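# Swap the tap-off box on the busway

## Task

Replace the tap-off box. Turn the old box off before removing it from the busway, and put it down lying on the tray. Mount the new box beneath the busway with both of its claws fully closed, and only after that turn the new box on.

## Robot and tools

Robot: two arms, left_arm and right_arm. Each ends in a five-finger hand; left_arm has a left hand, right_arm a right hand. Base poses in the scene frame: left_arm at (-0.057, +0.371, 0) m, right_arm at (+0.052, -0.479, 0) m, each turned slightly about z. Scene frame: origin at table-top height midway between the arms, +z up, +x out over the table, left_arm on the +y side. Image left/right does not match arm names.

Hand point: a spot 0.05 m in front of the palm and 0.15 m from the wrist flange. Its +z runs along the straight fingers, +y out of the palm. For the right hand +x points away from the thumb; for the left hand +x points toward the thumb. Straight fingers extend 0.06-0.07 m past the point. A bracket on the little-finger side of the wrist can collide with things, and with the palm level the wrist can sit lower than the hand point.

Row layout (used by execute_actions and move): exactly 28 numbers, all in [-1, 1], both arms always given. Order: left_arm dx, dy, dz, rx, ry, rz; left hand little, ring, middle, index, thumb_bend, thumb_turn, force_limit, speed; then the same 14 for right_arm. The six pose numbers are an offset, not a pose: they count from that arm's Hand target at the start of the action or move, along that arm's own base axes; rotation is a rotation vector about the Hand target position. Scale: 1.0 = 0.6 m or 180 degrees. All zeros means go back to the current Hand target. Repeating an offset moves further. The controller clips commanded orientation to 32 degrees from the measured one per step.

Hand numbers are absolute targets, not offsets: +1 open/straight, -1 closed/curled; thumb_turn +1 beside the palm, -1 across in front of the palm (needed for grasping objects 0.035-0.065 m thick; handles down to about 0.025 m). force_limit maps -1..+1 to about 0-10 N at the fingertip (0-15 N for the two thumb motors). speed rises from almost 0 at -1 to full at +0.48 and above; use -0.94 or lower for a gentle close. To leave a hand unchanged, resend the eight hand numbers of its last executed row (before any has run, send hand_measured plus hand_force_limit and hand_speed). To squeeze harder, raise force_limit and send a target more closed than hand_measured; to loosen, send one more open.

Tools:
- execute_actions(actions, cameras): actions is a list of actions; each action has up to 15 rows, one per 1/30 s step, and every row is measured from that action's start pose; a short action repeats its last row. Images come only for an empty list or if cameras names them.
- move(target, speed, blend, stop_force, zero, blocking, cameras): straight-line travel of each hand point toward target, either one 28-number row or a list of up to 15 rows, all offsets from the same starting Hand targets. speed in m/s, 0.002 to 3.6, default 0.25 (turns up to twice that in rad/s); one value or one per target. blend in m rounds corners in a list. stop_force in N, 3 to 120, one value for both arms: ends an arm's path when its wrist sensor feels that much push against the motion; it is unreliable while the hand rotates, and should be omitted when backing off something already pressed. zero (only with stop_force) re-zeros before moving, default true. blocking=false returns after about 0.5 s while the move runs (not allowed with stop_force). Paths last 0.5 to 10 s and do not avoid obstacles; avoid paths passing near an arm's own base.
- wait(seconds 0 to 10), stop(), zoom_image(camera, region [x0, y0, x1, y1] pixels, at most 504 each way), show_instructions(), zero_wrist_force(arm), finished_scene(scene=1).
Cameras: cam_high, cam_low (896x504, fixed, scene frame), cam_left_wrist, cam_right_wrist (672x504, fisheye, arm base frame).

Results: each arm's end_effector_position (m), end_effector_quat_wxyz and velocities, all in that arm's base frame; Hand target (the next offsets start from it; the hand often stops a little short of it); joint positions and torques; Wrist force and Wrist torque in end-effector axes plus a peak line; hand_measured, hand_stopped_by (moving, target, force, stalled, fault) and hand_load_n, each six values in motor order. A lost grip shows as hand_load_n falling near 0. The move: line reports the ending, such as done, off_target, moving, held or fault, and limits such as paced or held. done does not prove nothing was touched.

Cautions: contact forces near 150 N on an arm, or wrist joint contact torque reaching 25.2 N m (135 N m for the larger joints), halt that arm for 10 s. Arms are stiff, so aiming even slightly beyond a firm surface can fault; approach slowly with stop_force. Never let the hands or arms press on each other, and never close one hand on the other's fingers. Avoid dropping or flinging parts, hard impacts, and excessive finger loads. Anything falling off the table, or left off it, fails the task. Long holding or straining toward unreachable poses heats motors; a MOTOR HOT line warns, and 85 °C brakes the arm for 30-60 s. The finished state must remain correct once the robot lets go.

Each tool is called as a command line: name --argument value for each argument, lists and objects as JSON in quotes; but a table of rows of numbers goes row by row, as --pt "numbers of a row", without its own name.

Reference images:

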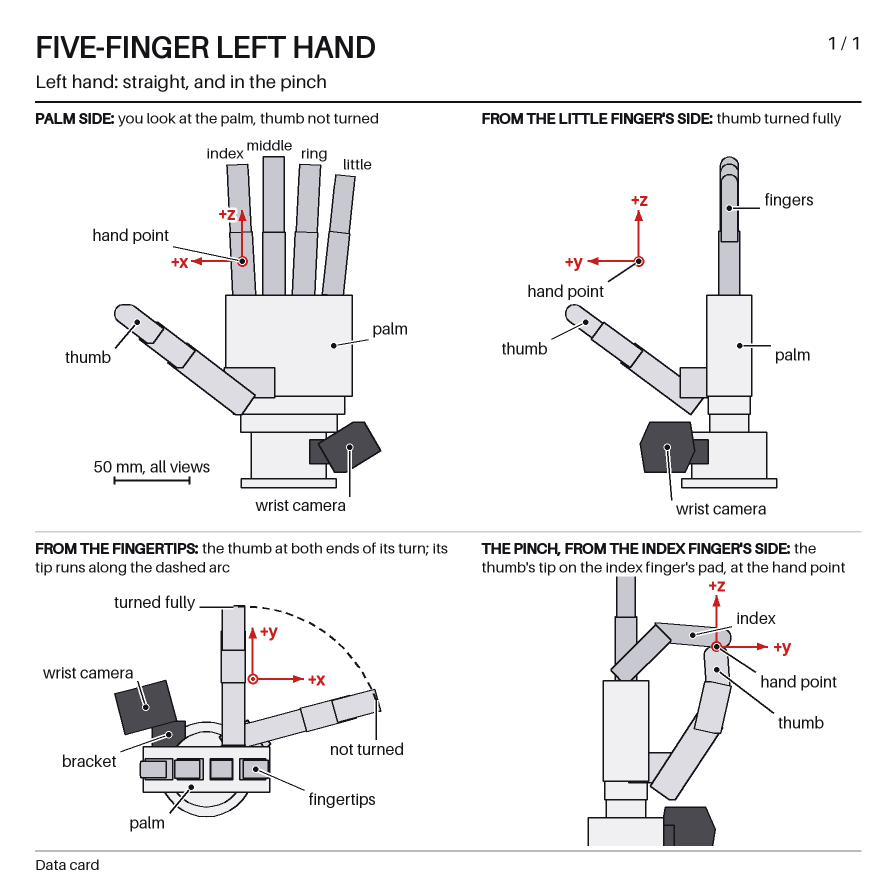

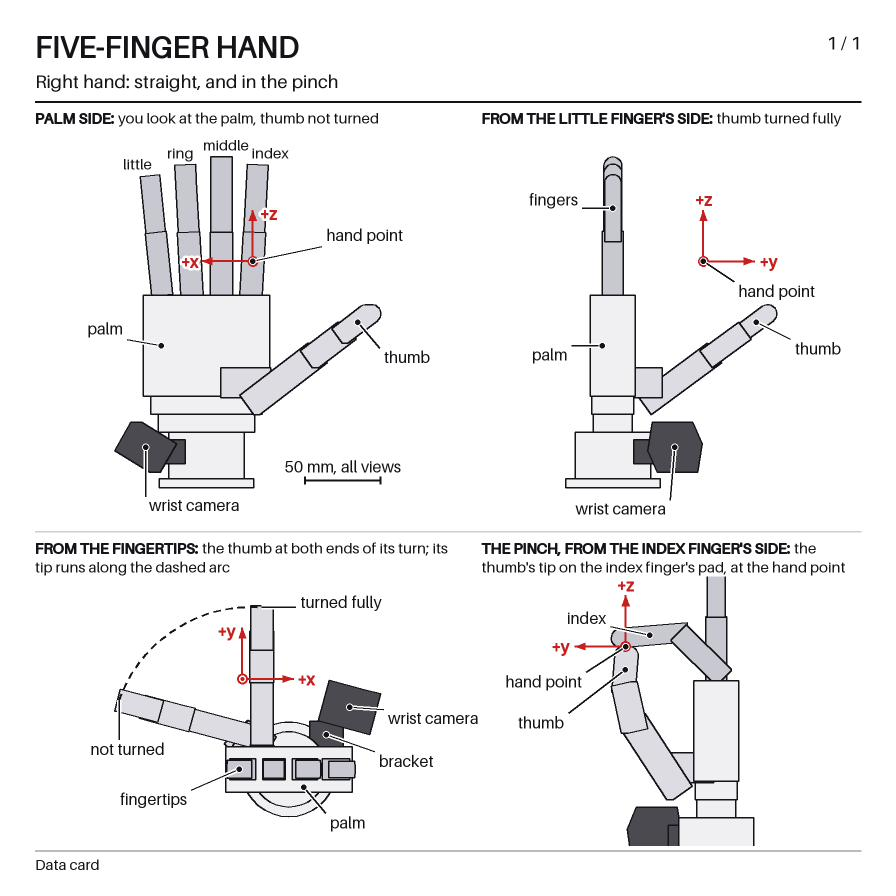

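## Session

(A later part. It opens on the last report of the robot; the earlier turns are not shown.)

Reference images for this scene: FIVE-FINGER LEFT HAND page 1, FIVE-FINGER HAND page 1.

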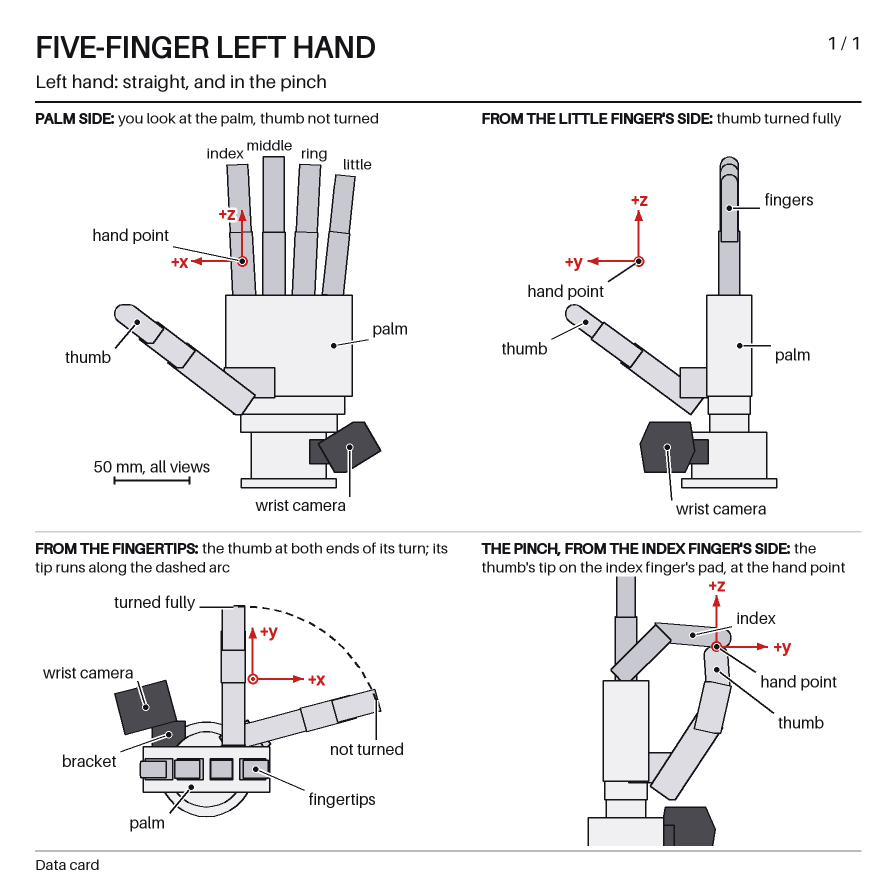

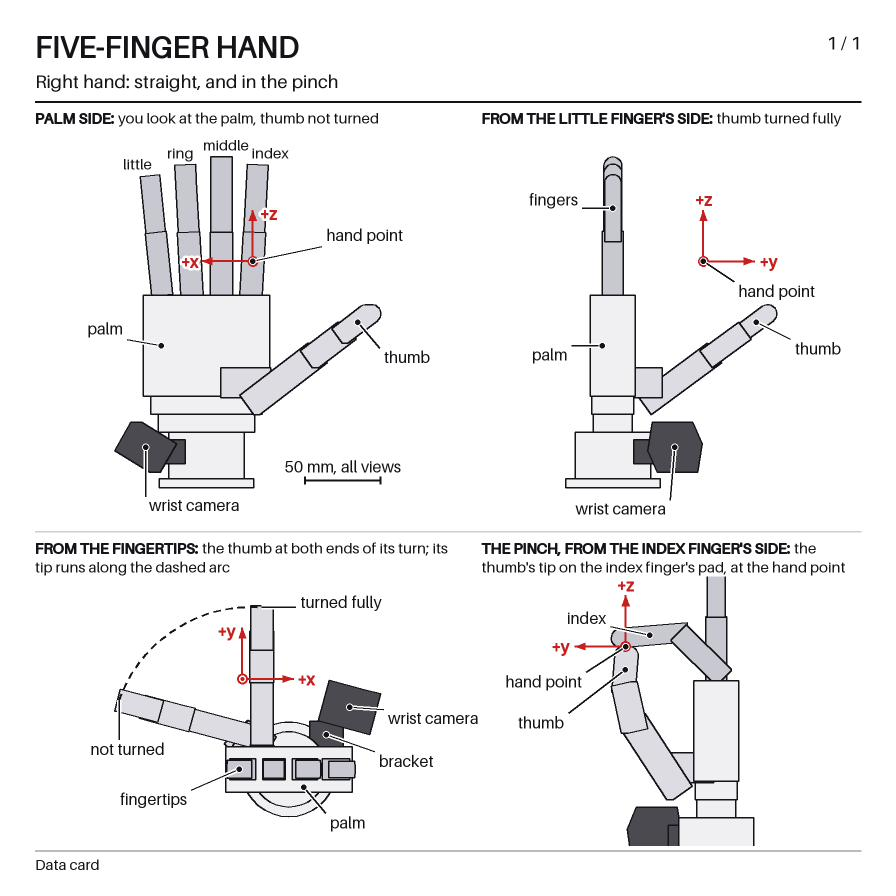

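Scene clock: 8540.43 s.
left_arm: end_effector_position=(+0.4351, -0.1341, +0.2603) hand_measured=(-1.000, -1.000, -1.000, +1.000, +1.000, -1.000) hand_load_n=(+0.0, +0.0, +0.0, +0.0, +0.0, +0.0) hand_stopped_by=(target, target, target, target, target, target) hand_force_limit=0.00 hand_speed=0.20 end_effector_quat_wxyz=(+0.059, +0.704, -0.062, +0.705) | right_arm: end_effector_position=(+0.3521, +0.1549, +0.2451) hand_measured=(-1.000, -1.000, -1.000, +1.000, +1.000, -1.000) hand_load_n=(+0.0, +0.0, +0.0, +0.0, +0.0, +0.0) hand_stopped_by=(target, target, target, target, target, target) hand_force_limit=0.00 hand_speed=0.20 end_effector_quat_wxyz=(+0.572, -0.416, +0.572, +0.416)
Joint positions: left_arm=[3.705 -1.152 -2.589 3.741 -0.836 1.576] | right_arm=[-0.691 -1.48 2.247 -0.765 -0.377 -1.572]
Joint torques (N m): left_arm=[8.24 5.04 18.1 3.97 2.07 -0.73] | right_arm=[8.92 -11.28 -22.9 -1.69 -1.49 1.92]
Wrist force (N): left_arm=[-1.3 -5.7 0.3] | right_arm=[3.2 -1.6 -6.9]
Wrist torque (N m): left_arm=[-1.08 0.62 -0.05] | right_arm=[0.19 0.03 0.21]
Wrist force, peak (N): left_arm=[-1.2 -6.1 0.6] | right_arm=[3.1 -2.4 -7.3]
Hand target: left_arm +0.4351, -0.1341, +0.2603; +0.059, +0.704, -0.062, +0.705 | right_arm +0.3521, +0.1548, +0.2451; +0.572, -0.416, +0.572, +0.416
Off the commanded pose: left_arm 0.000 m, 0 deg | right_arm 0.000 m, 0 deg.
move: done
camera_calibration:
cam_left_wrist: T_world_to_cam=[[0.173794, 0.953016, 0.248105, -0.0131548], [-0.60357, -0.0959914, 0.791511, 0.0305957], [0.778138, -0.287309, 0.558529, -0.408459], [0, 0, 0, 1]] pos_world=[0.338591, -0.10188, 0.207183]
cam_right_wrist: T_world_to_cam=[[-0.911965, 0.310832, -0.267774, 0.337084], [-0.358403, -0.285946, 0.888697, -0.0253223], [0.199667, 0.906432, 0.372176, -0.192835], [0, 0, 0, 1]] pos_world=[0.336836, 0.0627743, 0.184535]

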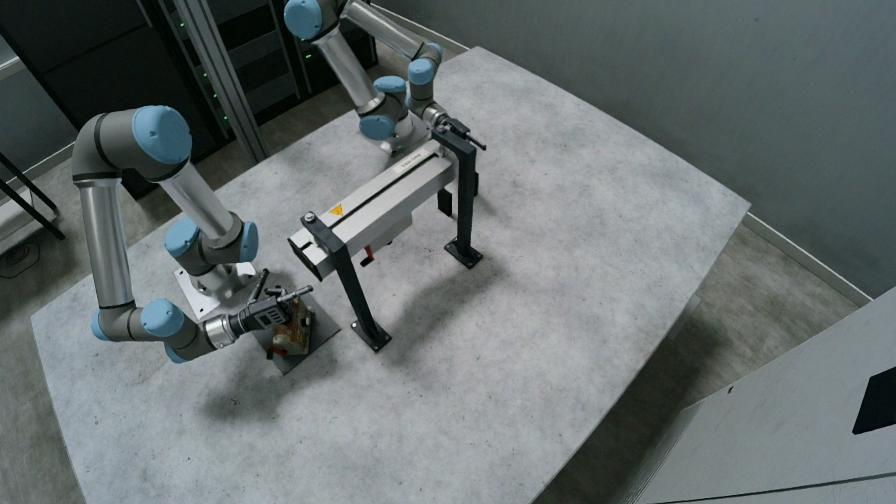

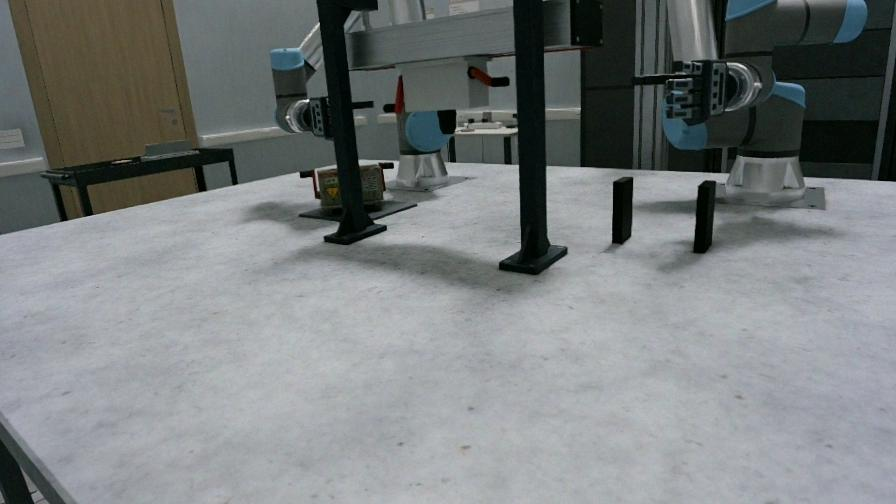

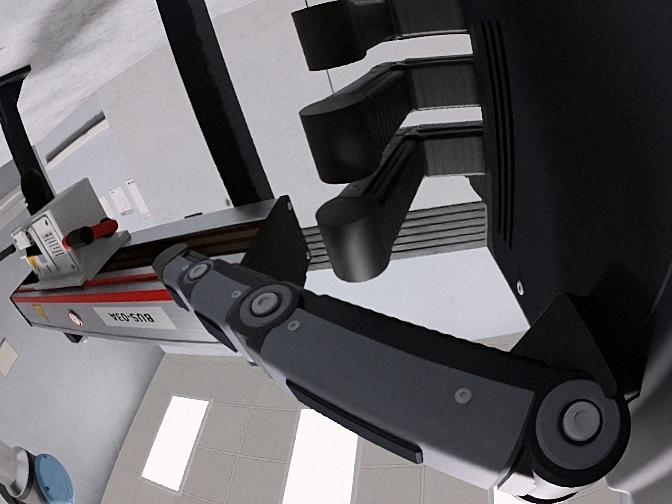

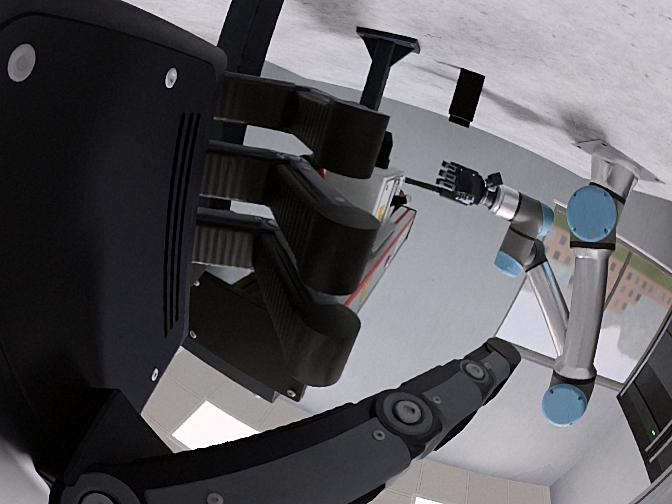

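move --pt "0 0 0 0 0 0 -1 -1 -1 1 1 -1 0 0.2 0.0515 0.1585 0 0 0 0 -1 -1 -1 1 1 -1 0 0.2" --speed 0.08 --cameras '["cam_low","cam_high"]'

zoom_image --camera "cam_low" --region '[310, 40, 450, 150]'

zoom_image --camera "cam_high" --region '[310, 200, 420, 310]'

Scene clock: 8551.33 s.
left_arm: end_effector_position=(+0.4351, -0.1341, +0.2603) hand_measured=(-1.000, -1.000, -1.000, +1.000, +1.000, -1.000) hand_load_n=(+0.0, +0.0, +0.0, +0.0, +0.0, +0.0) hand_stopped_by=(target, target, target, target, target, target) hand_force_limit=0.00 hand_speed=0.20 end_effector_quat_wxyz=(+0.059, +0.704, -0.062, +0.705) | right_arm: end_effector_position=(+0.3830, +0.2498, +0.2451) hand_measured=(-1.000, -1.000, -1.000, +1.000, +1.000, -1.000) hand_load_n=(+0.0, +0.0, +0.0, +0.0, +0.0, +0.0) hand_stopped_by=(target, target, target, target, target, target) hand_force_limit=0.00 hand_speed=0.20 end_effector_quat_wxyz=(+0.572, -0.416, +0.572, +0.416)
Joint positions: left_arm=[3.705 -1.152 -2.589 3.741 -0.836 1.576] | right_arm=[-0.394 -1.443 2.203 -0.755 -0.081 -1.576]
Joint torques (N m): left_arm=[8.37 4.93 16.89 3.9 2.08 -0.73] | right_arm=[8.35 -28.65 -0.71 2.42 1.74 -1.46]
Wrist force (N): left_arm=[-1.0 -5.5 0.7] | right_arm=[3.0 -1.8 -6.8]
Wrist torque (N m): left_arm=[-1.08 0.58 -0.03] | right_arm=[0.16 0.07 0.20]
Wrist force, peak (N): left_arm=[-1.1 -6.2 0.6] | right_arm=[3.2 -1.5 -7.6]
Hand target: left_arm +0.4351, -0.1341, +0.2603; +0.059, +0.704, -0.062, +0.705 | right_arm +0.3830, +0.2499, +0.2451; +0.572, -0.416, +0.572, +0.416
Off the commanded pose: left_arm 0.000 m, 0 deg | right_arm 0.000 m, 0 deg.
move: done
Images, in order (width x height): cam_high 896x504, cam_low 896x504.

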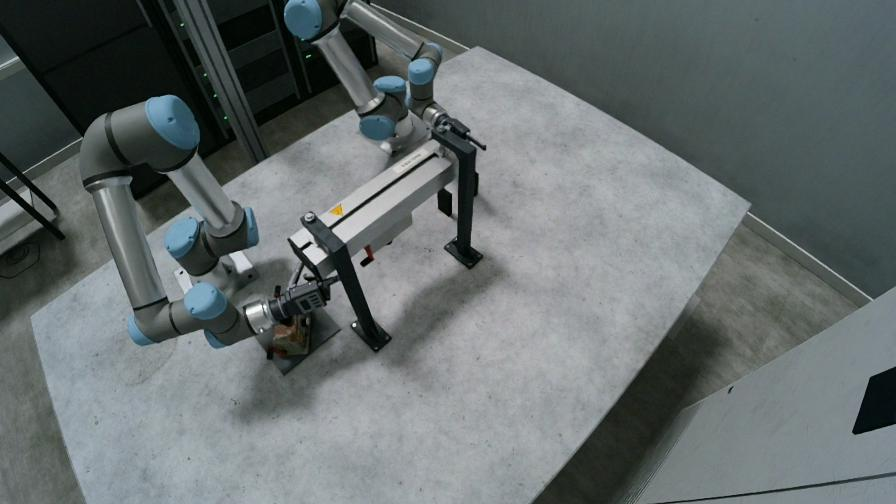

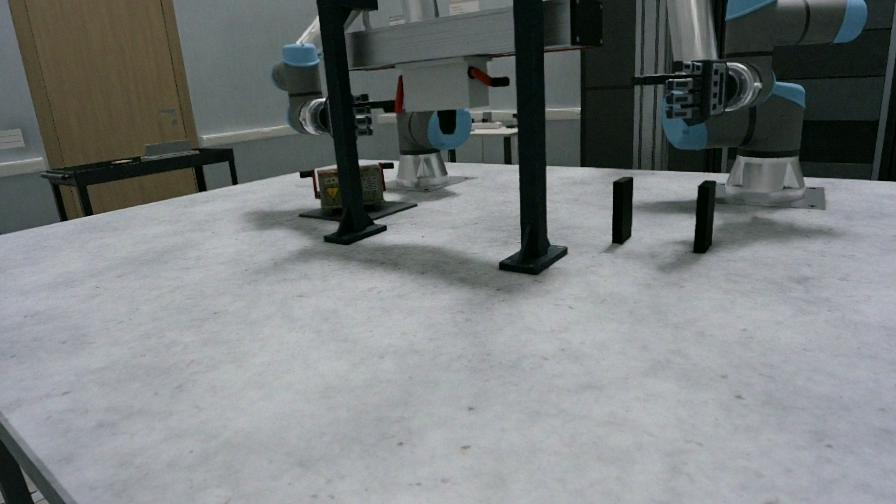

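Scaled by 3.600 from the camera's 896x504 image, which has a finer 1280x720 frame.

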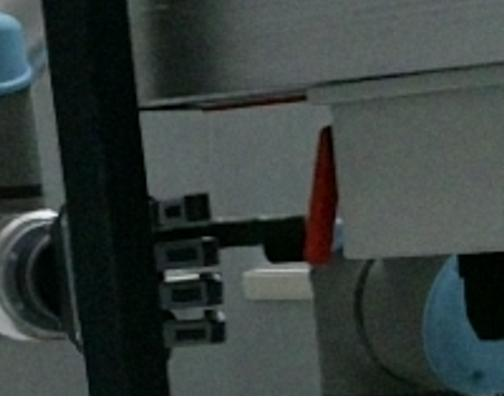

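Scaled by 4.582 from the camera's 896x504 image, which has a finer 1280x720 frame.

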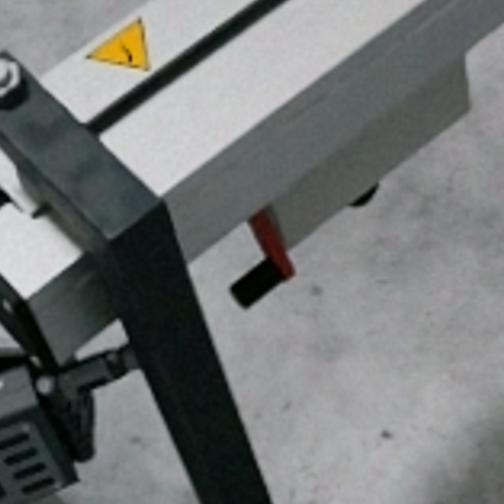

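move --pt "0 0 0 0 0 0 -1 -1 -1 1 1 -1 0 0.2 0.0290 0.0853 0.0060 0 0 0 -1 -1 -1 1 1 -1 0 0.2" --speed 0.04 --cameras '["cam_low","cam_high"]'

zoom_image --camera "cam_low" --region '[340, 50, 440, 130]'

zoom_image --camera "cam_high" --region '[330, 220, 410, 290]'

Scene clock: 8600.27 s.
left_arm: end_effector_position=(+0.4351, -0.1341, +0.2603) hand_measured=(-1.000, -1.000, -1.000, +1.000, +1.000, -1.000) hand_load_n=(+0.0, +0.0, +0.0, +0.0, +0.0, +0.0) hand_stopped_by=(target, target, target, target, target, target) hand_force_limit=0.00 hand_speed=0.20 end_effector_quat_wxyz=(+0.059, +0.704, -0.062, +0.705) | right_arm: end_effector_position=(+0.4005, +0.3011, +0.2487) hand_measured=(-1.000, -1.000, -1.000, +1.000, +1.000, -1.000) hand_load_n=(+0.0, +0.0, +0.0, -0.5, +0.0, +0.0) hand_stopped_by=(target, target, target, target, target, target) hand_force_limit=0.00 hand_speed=0.20 end_effector_quat_wxyz=(+0.572, -0.416, +0.572, +0.416)
Joint positions: left_arm=[3.705 -1.152 -2.589 3.741 -0.836 1.576] | right_arm=[-0.239 -1.408 2.147 -0.746 0.074 -1.564]
Joint torques (N m): left_arm=[8.28 4.06 16.39 3.97 2.13 -0.72] | right_arm=[-8.13 -30.65 -10.11 2.41 -1.75 -1.91]
Wrist force (N): left_arm=[-1.1 -5.8 0.4] | right_arm=[3.0 -1.6 -7.1]
Wrist torque (N m): left_arm=[-1.11 0.60 -0.03] | right_arm=[0.21 0.06 0.20]
Wrist force, peak (N): left_arm=[-1.2 -6.2 0.5] | right_arm=[2.9 -1.9 -7.4]
Hand target: left_arm +0.4351, -0.1341, +0.2603; +0.059, +0.704, -0.062, +0.705 | right_arm +0.4004, +0.3011, +0.2487; +0.572, -0.416, +0.572, +0.416
Off the commanded pose: left_arm 0.000 m, 0 deg | right_arm 0.000 m, 0 deg.
move: done
Images, in order (width x height): cam_high 896x504, cam_low 896x504.

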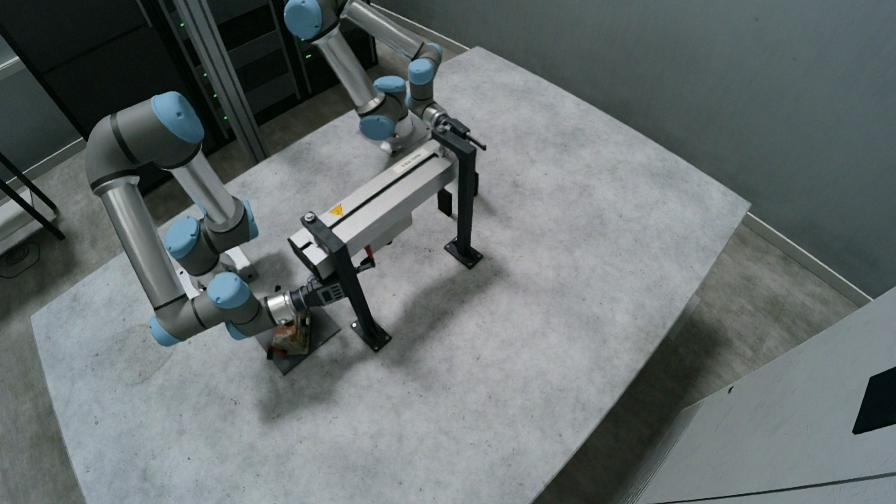

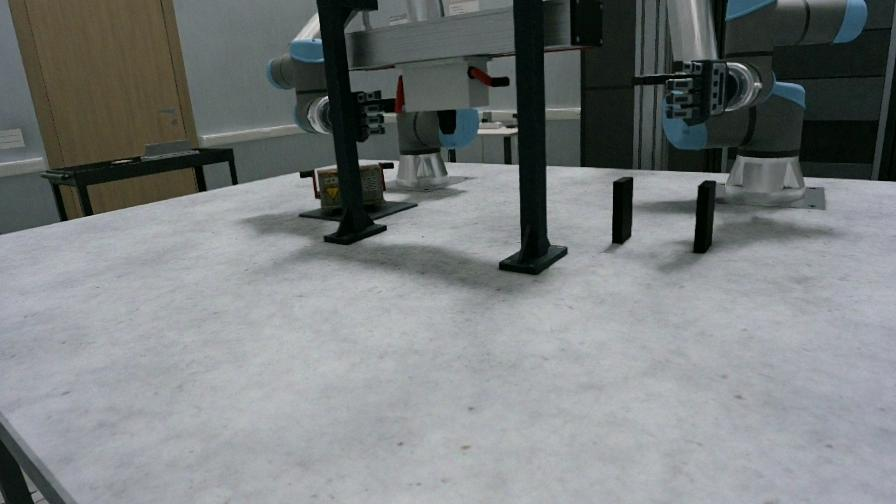

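Scaled by 5.040 from the camera's 896x504 image, which has a finer 1280x720 frame.

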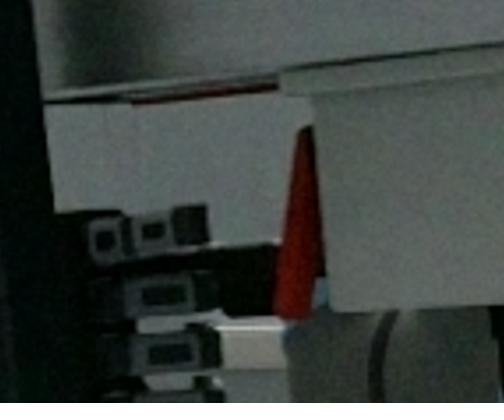

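Scaled by 6.300 from the camera's 896x504 image, which has a finer 1280x720 frame.

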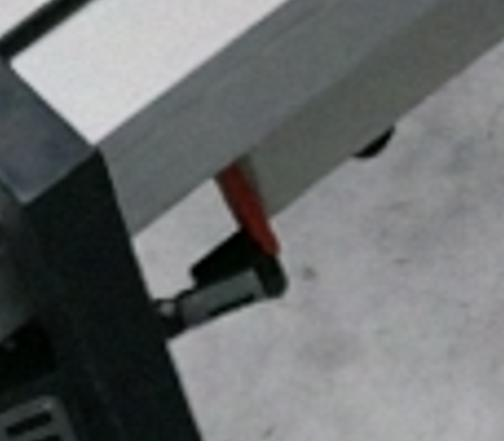

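move --pt "0 0 0 0 0 0 -1 -1 -1 1 1 -1 0 0.2 -0.0135 0.005 -0.0157 0 0 0 -1 -1 -1 1 1 -1 0 0.2" --pt "0 0 0 0 0 0 -1 -1 -1 1 1 -1 0 0.2 -0.0247 0.005 -0.025 0 0 0 -1 -1 -1 1 1 -1 0 0.2" --pt "0 0 0 0 0 0 -1 -1 -1 1 1 -1 0 0.2 -0.0373 0.005 -0.0322 0 0 0 -1 -1 -1 1 1 -1 0 0.2" --pt "0 0 0 0 0 0 -1 -1 -1 1 1 -1 0 0.2 -0.0510 0.005 -0.0372 0 0 0 -1 -1 -1 1 1 -1 0 0.2" --pt "0 0 0 0 0 0 -1 -1 -1 1 1 -1 0 0.2 -0.0652 0.005 -0.0397 0 0 0 -1 -1 -1 1 1 -1 0 0.2" --speed 0.03 --blend 0.003 --cameras '["cam_low","cam_high"]'

zoom_image --camera "cam_low" --region '[340, 50, 440, 130]'

zoom_image --camera "cam_high" --region '[330, 220, 410, 290]'

Scene clock: 8627.33 s.
left_arm: end_effector_position=(+0.4351, -0.1341, +0.2603) hand_measured=(-1.000, -1.000, -1.000, +1.000, +1.000, -1.000) hand_load_n=(+0.0, +0.0, +0.0, +0.0, +0.0, +0.0) hand_stopped_by=(target, target, target, target, target, target) hand_force_limit=0.00 hand_speed=0.20 end_effector_quat_wxyz=(+0.059, +0.704, -0.062, +0.705) | right_arm: end_effector_position=(+0.3613, +0.3041, +0.2248) hand_measured=(-1.000, -1.000, -1.000, +1.000, +1.000, -1.000) hand_load_n=(+0.0, +0.0, +0.0, +0.0, +0.0, +0.0) hand_stopped_by=(target, target, target, target, target, target) hand_force_limit=0.00 hand_speed=0.20 end_effector_quat_wxyz=(+0.572, -0.416, +0.572, +0.416)
Joint positions: left_arm=[3.705 -1.152 -2.589 3.741 -0.836 1.576] | right_arm=[-0.259 -1.444 2.278 -0.839 0.054 -1.565]
Joint torques (N m): left_arm=[8.34 4.73 16.9 4.05 2.03 -0.65] | right_arm=[9.73 -20.38 -15.46 -0.77 1.87 0.23]
Wrist force (N): left_arm=[-1.2 -5.9 0.4] | right_arm=[3.2 -2.1 -6.9]
Wrist torque (N m): left_arm=[-1.12 0.62 -0.04] | right_arm=[0.20 0.06 0.09]
Wrist force, peak (N): left_arm=[-1.2 -6.1 0.4] | right_arm=[2.4 -3.9 -7.1]
Hand target: left_arm +0.4351, -0.1341, +0.2603; +0.059, +0.704, -0.062, +0.705 | right_arm +0.3613, +0.3041, +0.2248; +0.572, -0.416, +0.572, +0.416
Off the commanded pose: left_arm 0.000 m, 0 deg | right_arm 0.000 m, 0 deg.
move: done
Images, in order (width x height): cam_high 896x504, cam_low 896x504.

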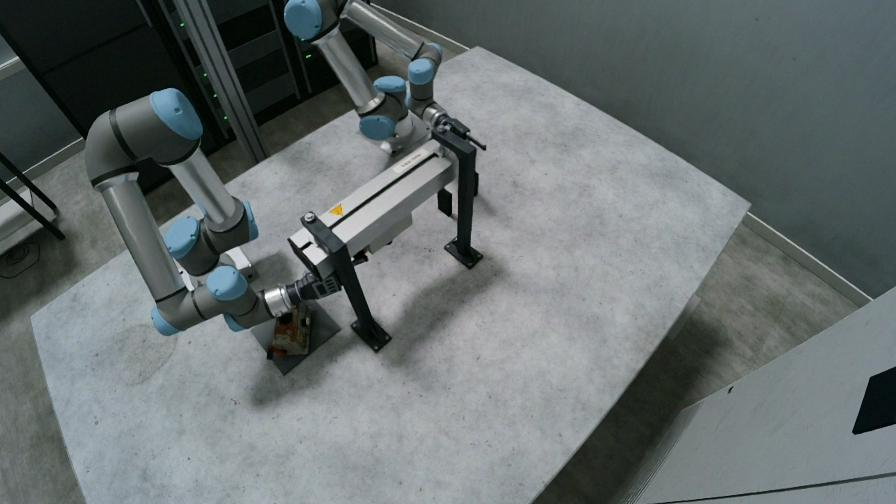

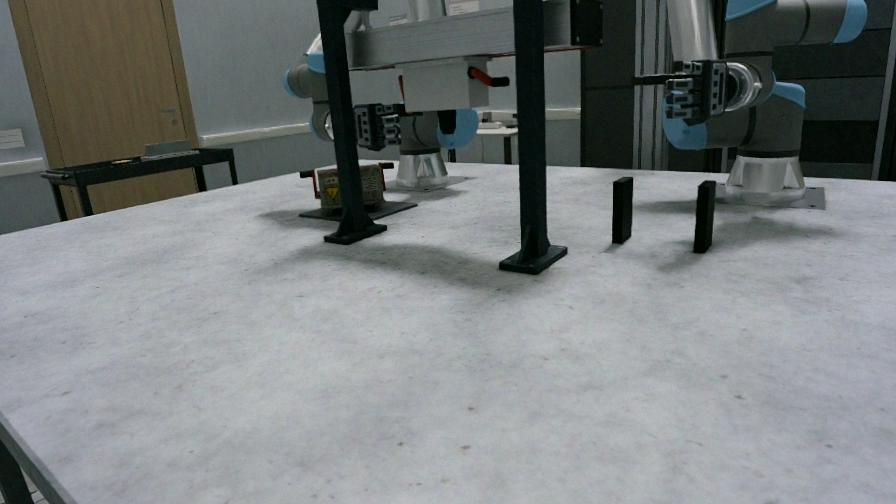

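Scaled by 5.040 from the camera's 896x504 image, which has a finer 1280x720 frame.

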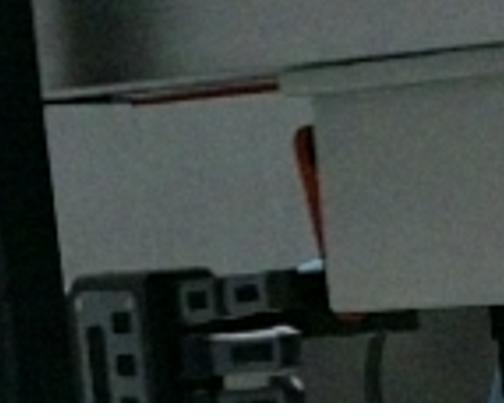

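Scaled by 6.300 from the camera's 896x504 image, which has a finer 1280x720 frame.

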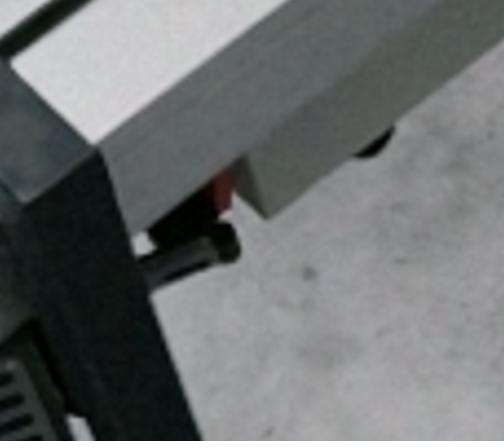

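move --pt "0 0 0 0 0 0 -1 -1 -1 1 1 -1 0 0.2 -0.0147 0 0 0 0 0 -1 -1 -1 1 1 -1 0 0.2" --pt "0 0 0 0 0 0 -1 -1 -1 1 1 -1 0 0.2 -0.0288 0 0.0027 0 0 0 -1 -1 -1 1 1 -1 0 0.2" --pt "0 0 0 0 0 0 -1 -1 -1 1 1 -1 0 0.2 -0.0425 0 0.0077 0 0 0 -1 -1 -1 1 1 -1 0 0.2" --pt "0 0 0 0 0 0 -1 -1 -1 1 1 -1 0 0.2 -0.0552 0 0.0148 0 0 0 -1 -1 -1 1 1 -1 0 0.2" --speed 0.03 --blend 0.003 --cameras '["cam_low","cam_high","cam_left_wrist"]'

zoom_image --camera "cam_low" --region '[340, 50, 440, 130]'

zoom_image --camera "cam_left_wrist" --region '[0, 140, 150, 320]'

Scene clock: 8640.03 s.
left_arm: end_effector_position=(+0.4351, -0.1341, +0.2603) hand_measured=(-1.000, -1.000, -1.000, +1.000, +1.000, -1.000) hand_load_n=(+0.0, +0.0, +0.0, +0.0, +0.0, +0.0) hand_stopped_by=(target, target, target, target, target, target) hand_force_limit=0.00 hand_speed=0.20 end_effector_quat_wxyz=(+0.059, +0.704, -0.062, +0.705) | right_arm: end_effector_position=(+0.3281, +0.3041, +0.2337) hand_measured=(-1.000, -1.000, -1.000, +1.000, +1.000, -1.000) hand_load_n=(+0.0, +0.0, +0.0, +0.0, +0.0, +0.0) hand_stopped_by=(target, target, target, target, target, target) hand_force_limit=0.00 hand_speed=0.20 end_effector_quat_wxyz=(+0.572, -0.416, +0.572, +0.416)
Joint positions: left_arm=[3.705 -1.152 -2.589 3.741 -0.836 1.576] | right_arm=[-0.289 -1.544 2.358 -0.825 0.024 -1.558]
Joint torques (N m): left_arm=[8.67 4.86 16.61 3.88 2.04 -0.58] | right_arm=[9.72 -11.13 -29.55 -2.42 2.09 2.02]
Wrist force (N): left_arm=[-1.2 -5.8 0.7] | right_arm=[3.3 -1.8 -7.0]
Wrist torque (N m): left_arm=[-1.12 0.61 -0.03] | right_arm=[0.18 0.03 0.10]
Wrist force, peak (N): left_arm=[-1.3 -6.1 0.6] | right_arm=[2.8 -3.6 -7.2]
Hand target: left_arm +0.4351, -0.1341, +0.2603; +0.059, +0.704, -0.062, +0.705 | right_arm +0.3282, +0.3041, +0.2337; +0.572, -0.416, +0.572, +0.416
Off the commanded pose: left_arm 0.000 m, 0 deg | right_arm 0.000 m, 0 deg.
move: done
camera_calibration:
cam_left_wrist: T_world_to_cam=[[0.173794, 0.953016, 0.248105, -0.0131548], [-0.60357, -0.0959914, 0.791511, 0.0305957], [0.778138, -0.287309, 0.558529, -0.408459], [0, 0, 0, 1]] pos_world=[0.338591, -0.10188, 0.207183]
Images, in order (width x height): cam_high 896x504, cam_low 896x504, cam_left_wrist 672x504.

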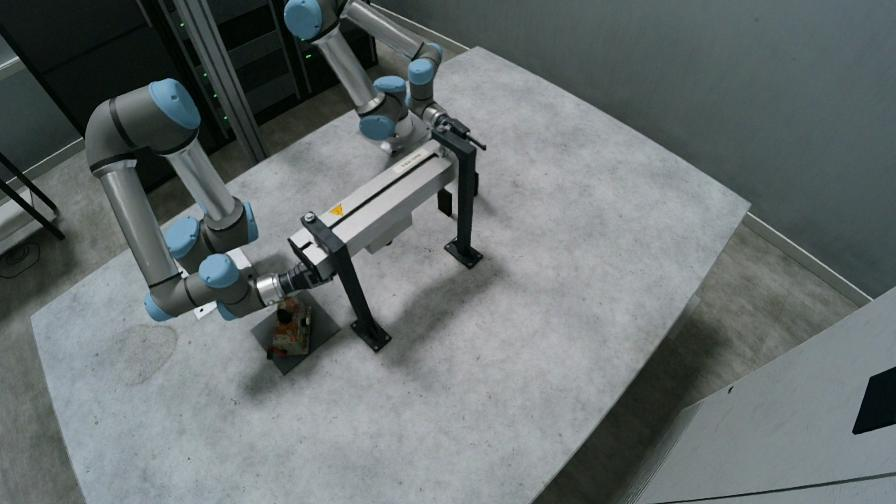

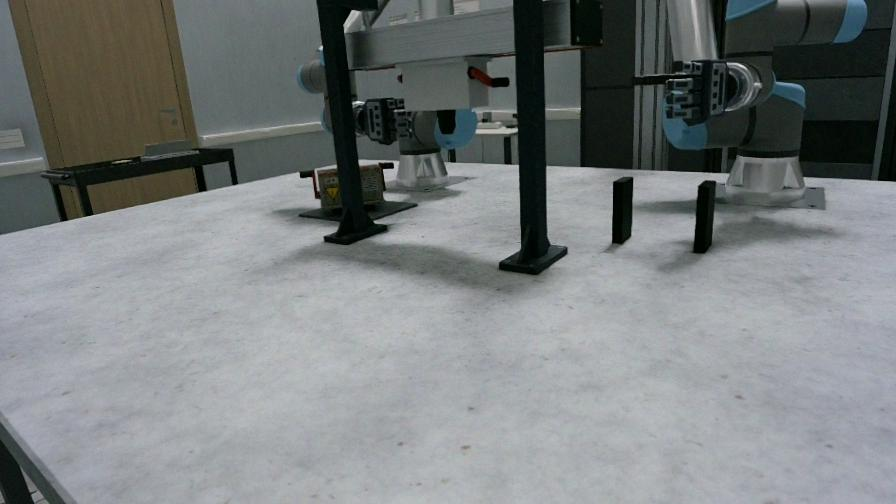

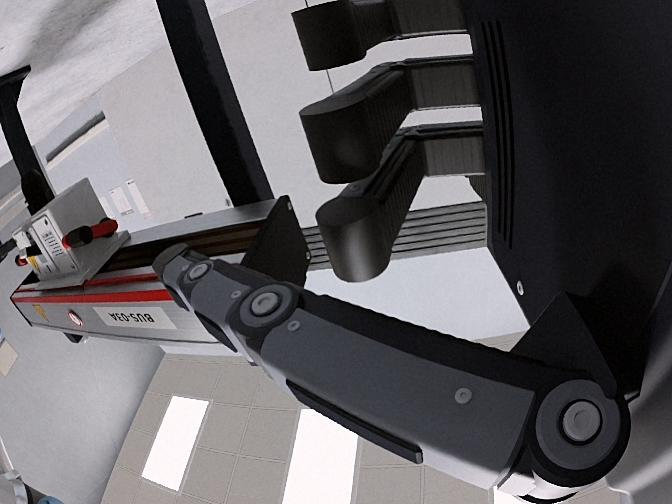

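Scaled by 5.040 from the camera's 896x504 image, which has a finer 1280x720 frame.

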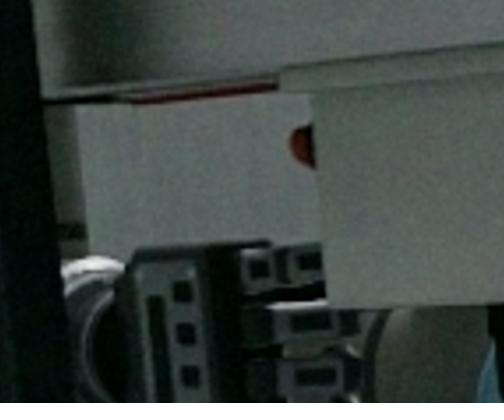

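Scaled by 2.800 from the camera's 672x504 image, which has a finer 960x720 frame.

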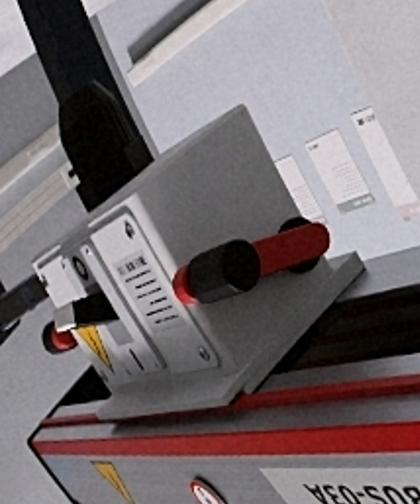

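move --pt "0 0 0 0 0 0 -1 -1 -1 1 1 -1 0 0.2 -0.0155 0 0.0090 0 0 0 -1 -1 -1 1 1 -1 0 0.2" --speed 0.02

move --pt "0 0 0 0 0 0 -1 -1 -1 1 1 -1 0 0.2 0 0 0.0250 0 0 0 -1 -1 -1 1 1 -1 0 0.2" --speed 0.01 --stop_force 12 --cameras '["cam_low","cam_high","cam_left_wrist"]'

zoom_image --camera "cam_left_wrist" --region '[0, 140, 150, 320]'

Scene clock: 8662.37 s.
left_arm: end_effector_position=(+0.4351, -0.1341, +0.2603) hand_measured=(-1.000, -1.000, -1.000, +1.000, +1.000, -1.000) hand_load_n=(+0.0, +0.0, +0.0, -0.5, +0.0, -0.5) hand_stopped_by=(target, target, target, target, target, target) hand_force_limit=0.00 hand_speed=0.20 end_effector_quat_wxyz=(+0.059, +0.704, -0.062, +0.705) | right_arm: end_effector_position=(+0.3187, +0.3041, +0.2391) hand_measured=(-1.000, -1.000, -1.000, +1.000, +1.000, -1.000) hand_load_n=(+0.0, +0.0, +0.0, +0.0, -0.5, -0.5) hand_stopped_by=(target, target, target, target, target, target) hand_force_limit=0.00 hand_speed=0.20 end_effector_quat_wxyz=(+0.572, -0.416, +0.572, +0.416) end_effector_velocity=(+0.001, +0.000, -0.001) end_effector_angular_velocity=(-0.001, -0.002, +0.000)
Joint positions: left_arm=[3.705 -1.152 -2.589 3.741 -0.836 1.576] | right_arm=[-0.298 -1.583 2.376 -0.811 0.015 -1.553]
Joint velocities: left_arm=[within noise] | right_arm=[0 0.004 0 -0.007 0 0.001]
Joint torques (N m): left_arm=[8.04 4.25 16.76 3.93 2.09 -0.63] | right_arm=[6.78 -7.48 -19.11 -2.32 0.92 1.74]
Wrist force (N): left_arm=[-1.4 -6.0 0.5] | right_arm=[3.1 -1.7 -7.0]
Wrist torque (N m): left_arm=[-1.13 0.64 -0.04] | right_arm=[0.20 0.05 0.09]
Wrist force, peak (N): left_arm=[-1.5 -6.0 0.5] | right_arm=[3.3 -1.8 -6.9]
Hand target: left_arm +0.4351, -0.1341, +0.2603; +0.059, +0.704, -0.062, +0.705 | right_arm +0.3189, +0.3041, +0.2391; +0.572, -0.416, +0.572, +0.416
Off the commanded pose: left_arm 0.000 m, 0 deg | right_arm 0.000 m, 0 deg.
move: done

Scene clock: 8663.70 s.
left_arm: end_effector_position=(+0.4351, -0.1341, +0.2603) hand_measured=(-1.000, -1.000, -1.000, +1.000, +1.000, -1.000) hand_load_n=(+0.0, +0.0, +0.5, +0.0, +0.0, +0.0) hand_stopped_by=(target, target, target, target, target, target) hand_force_limit=0.00 hand_speed=0.20 end_effector_quat_wxyz=(+0.059, +0.704, -0.062, +0.705) | right_arm: end_effector_position=(+0.3189, +0.3041, +0.2420) hand_measured=(-1.000, -1.000, -1.000, +1.000, +1.000, -1.000) hand_load_n=(+0.0, +0.0, +0.0, +0.0, +0.0, -0.5) hand_stopped_by=(target, target, target, target, target, target) hand_force_limit=0.00 hand_speed=0.20 end_effector_quat_wxyz=(+0.572, -0.416, +0.572, +0.416)
Joint positions: left_arm=[3.705 -1.152 -2.589 3.741 -0.836 1.576] | right_arm=[-0.298 -1.591 2.374 -0.806 0.015 -1.548]
Joint torques (N m): left_arm=[8.73 4.46 16.84 3.83 1.98 -0.66] | right_arm=[2.8 -12.81 -4.05 -2.47 0.54 -0.87]
Wrist force (N): left_arm=[-1.4 -5.8 0.9] | right_arm=[14.4 -1.9 -8.4]
Wrist torque (N m): left_arm=[-1.13 0.64 -0.05] | right_arm=[0.27 0.51 0.75]
Wrist force, peak (N): left_arm=[-1.4 -5.9 0.6] | right_arm=[23.1 -2.4 -9.1]
Hand target: left_arm +0.4351, -0.1341, +0.2603; +0.059, +0.704, -0.062, +0.705 | right_arm +0.3189, +0.3041, +0.2420; +0.572, -0.416, +0.572, +0.416 (not the last commanded pose)
Off the commanded pose: left_arm 0.000 m, 0 deg | right_arm 0.012 m, 0 deg.
move: contact (right_arm)
camera_calibration:
cam_left_wrist: T_world_to_cam=[[0.173794, 0.953016, 0.248105, -0.0131548], [-0.60357, -0.0959914, 0.791511, 0.0305957], [0.778138, -0.287309, 0.558529, -0.408459], [0, 0, 0, 1]] pos_world=[0.338591, -0.10188, 0.207183]
Images, in order (width x height): cam_high 896x504, cam_low 896x504, cam_left_wrist 672x504.

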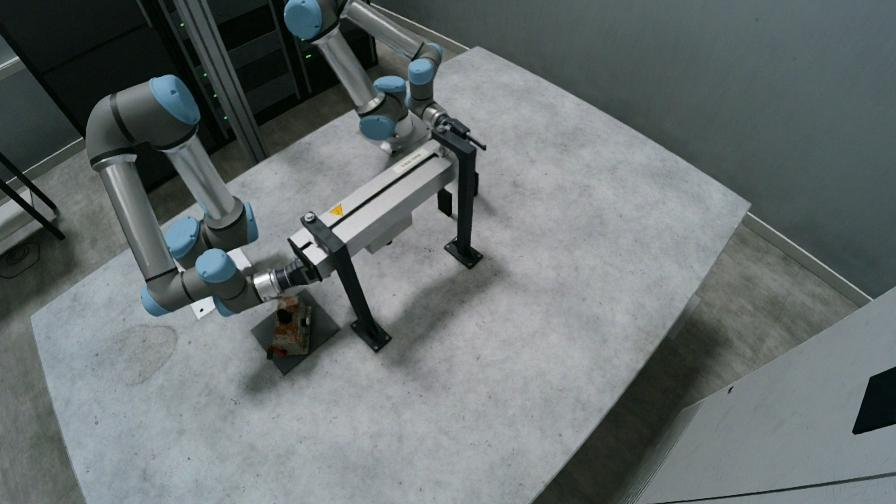

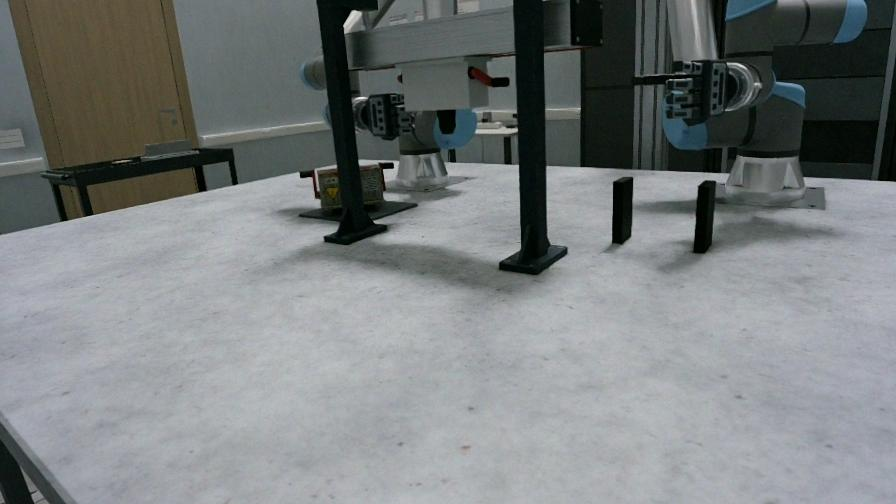

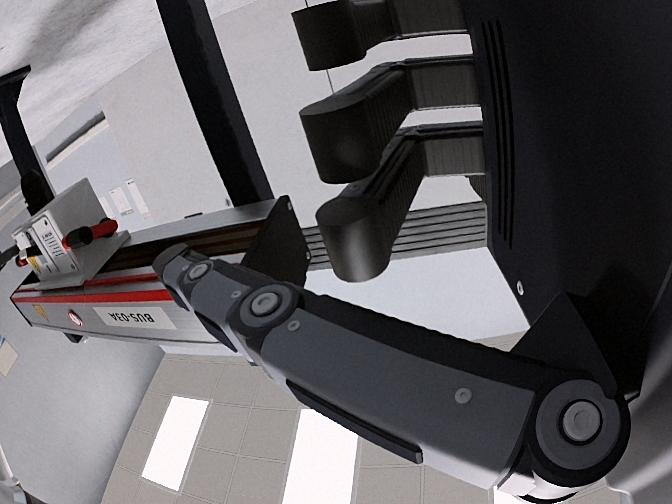

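Scaled by 2.800 from the camera's 672x504 image, which has a finer 960x720 frame.

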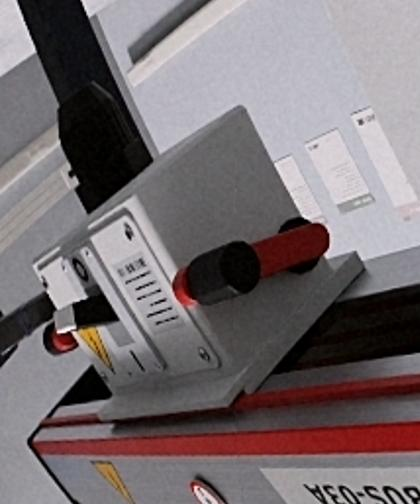

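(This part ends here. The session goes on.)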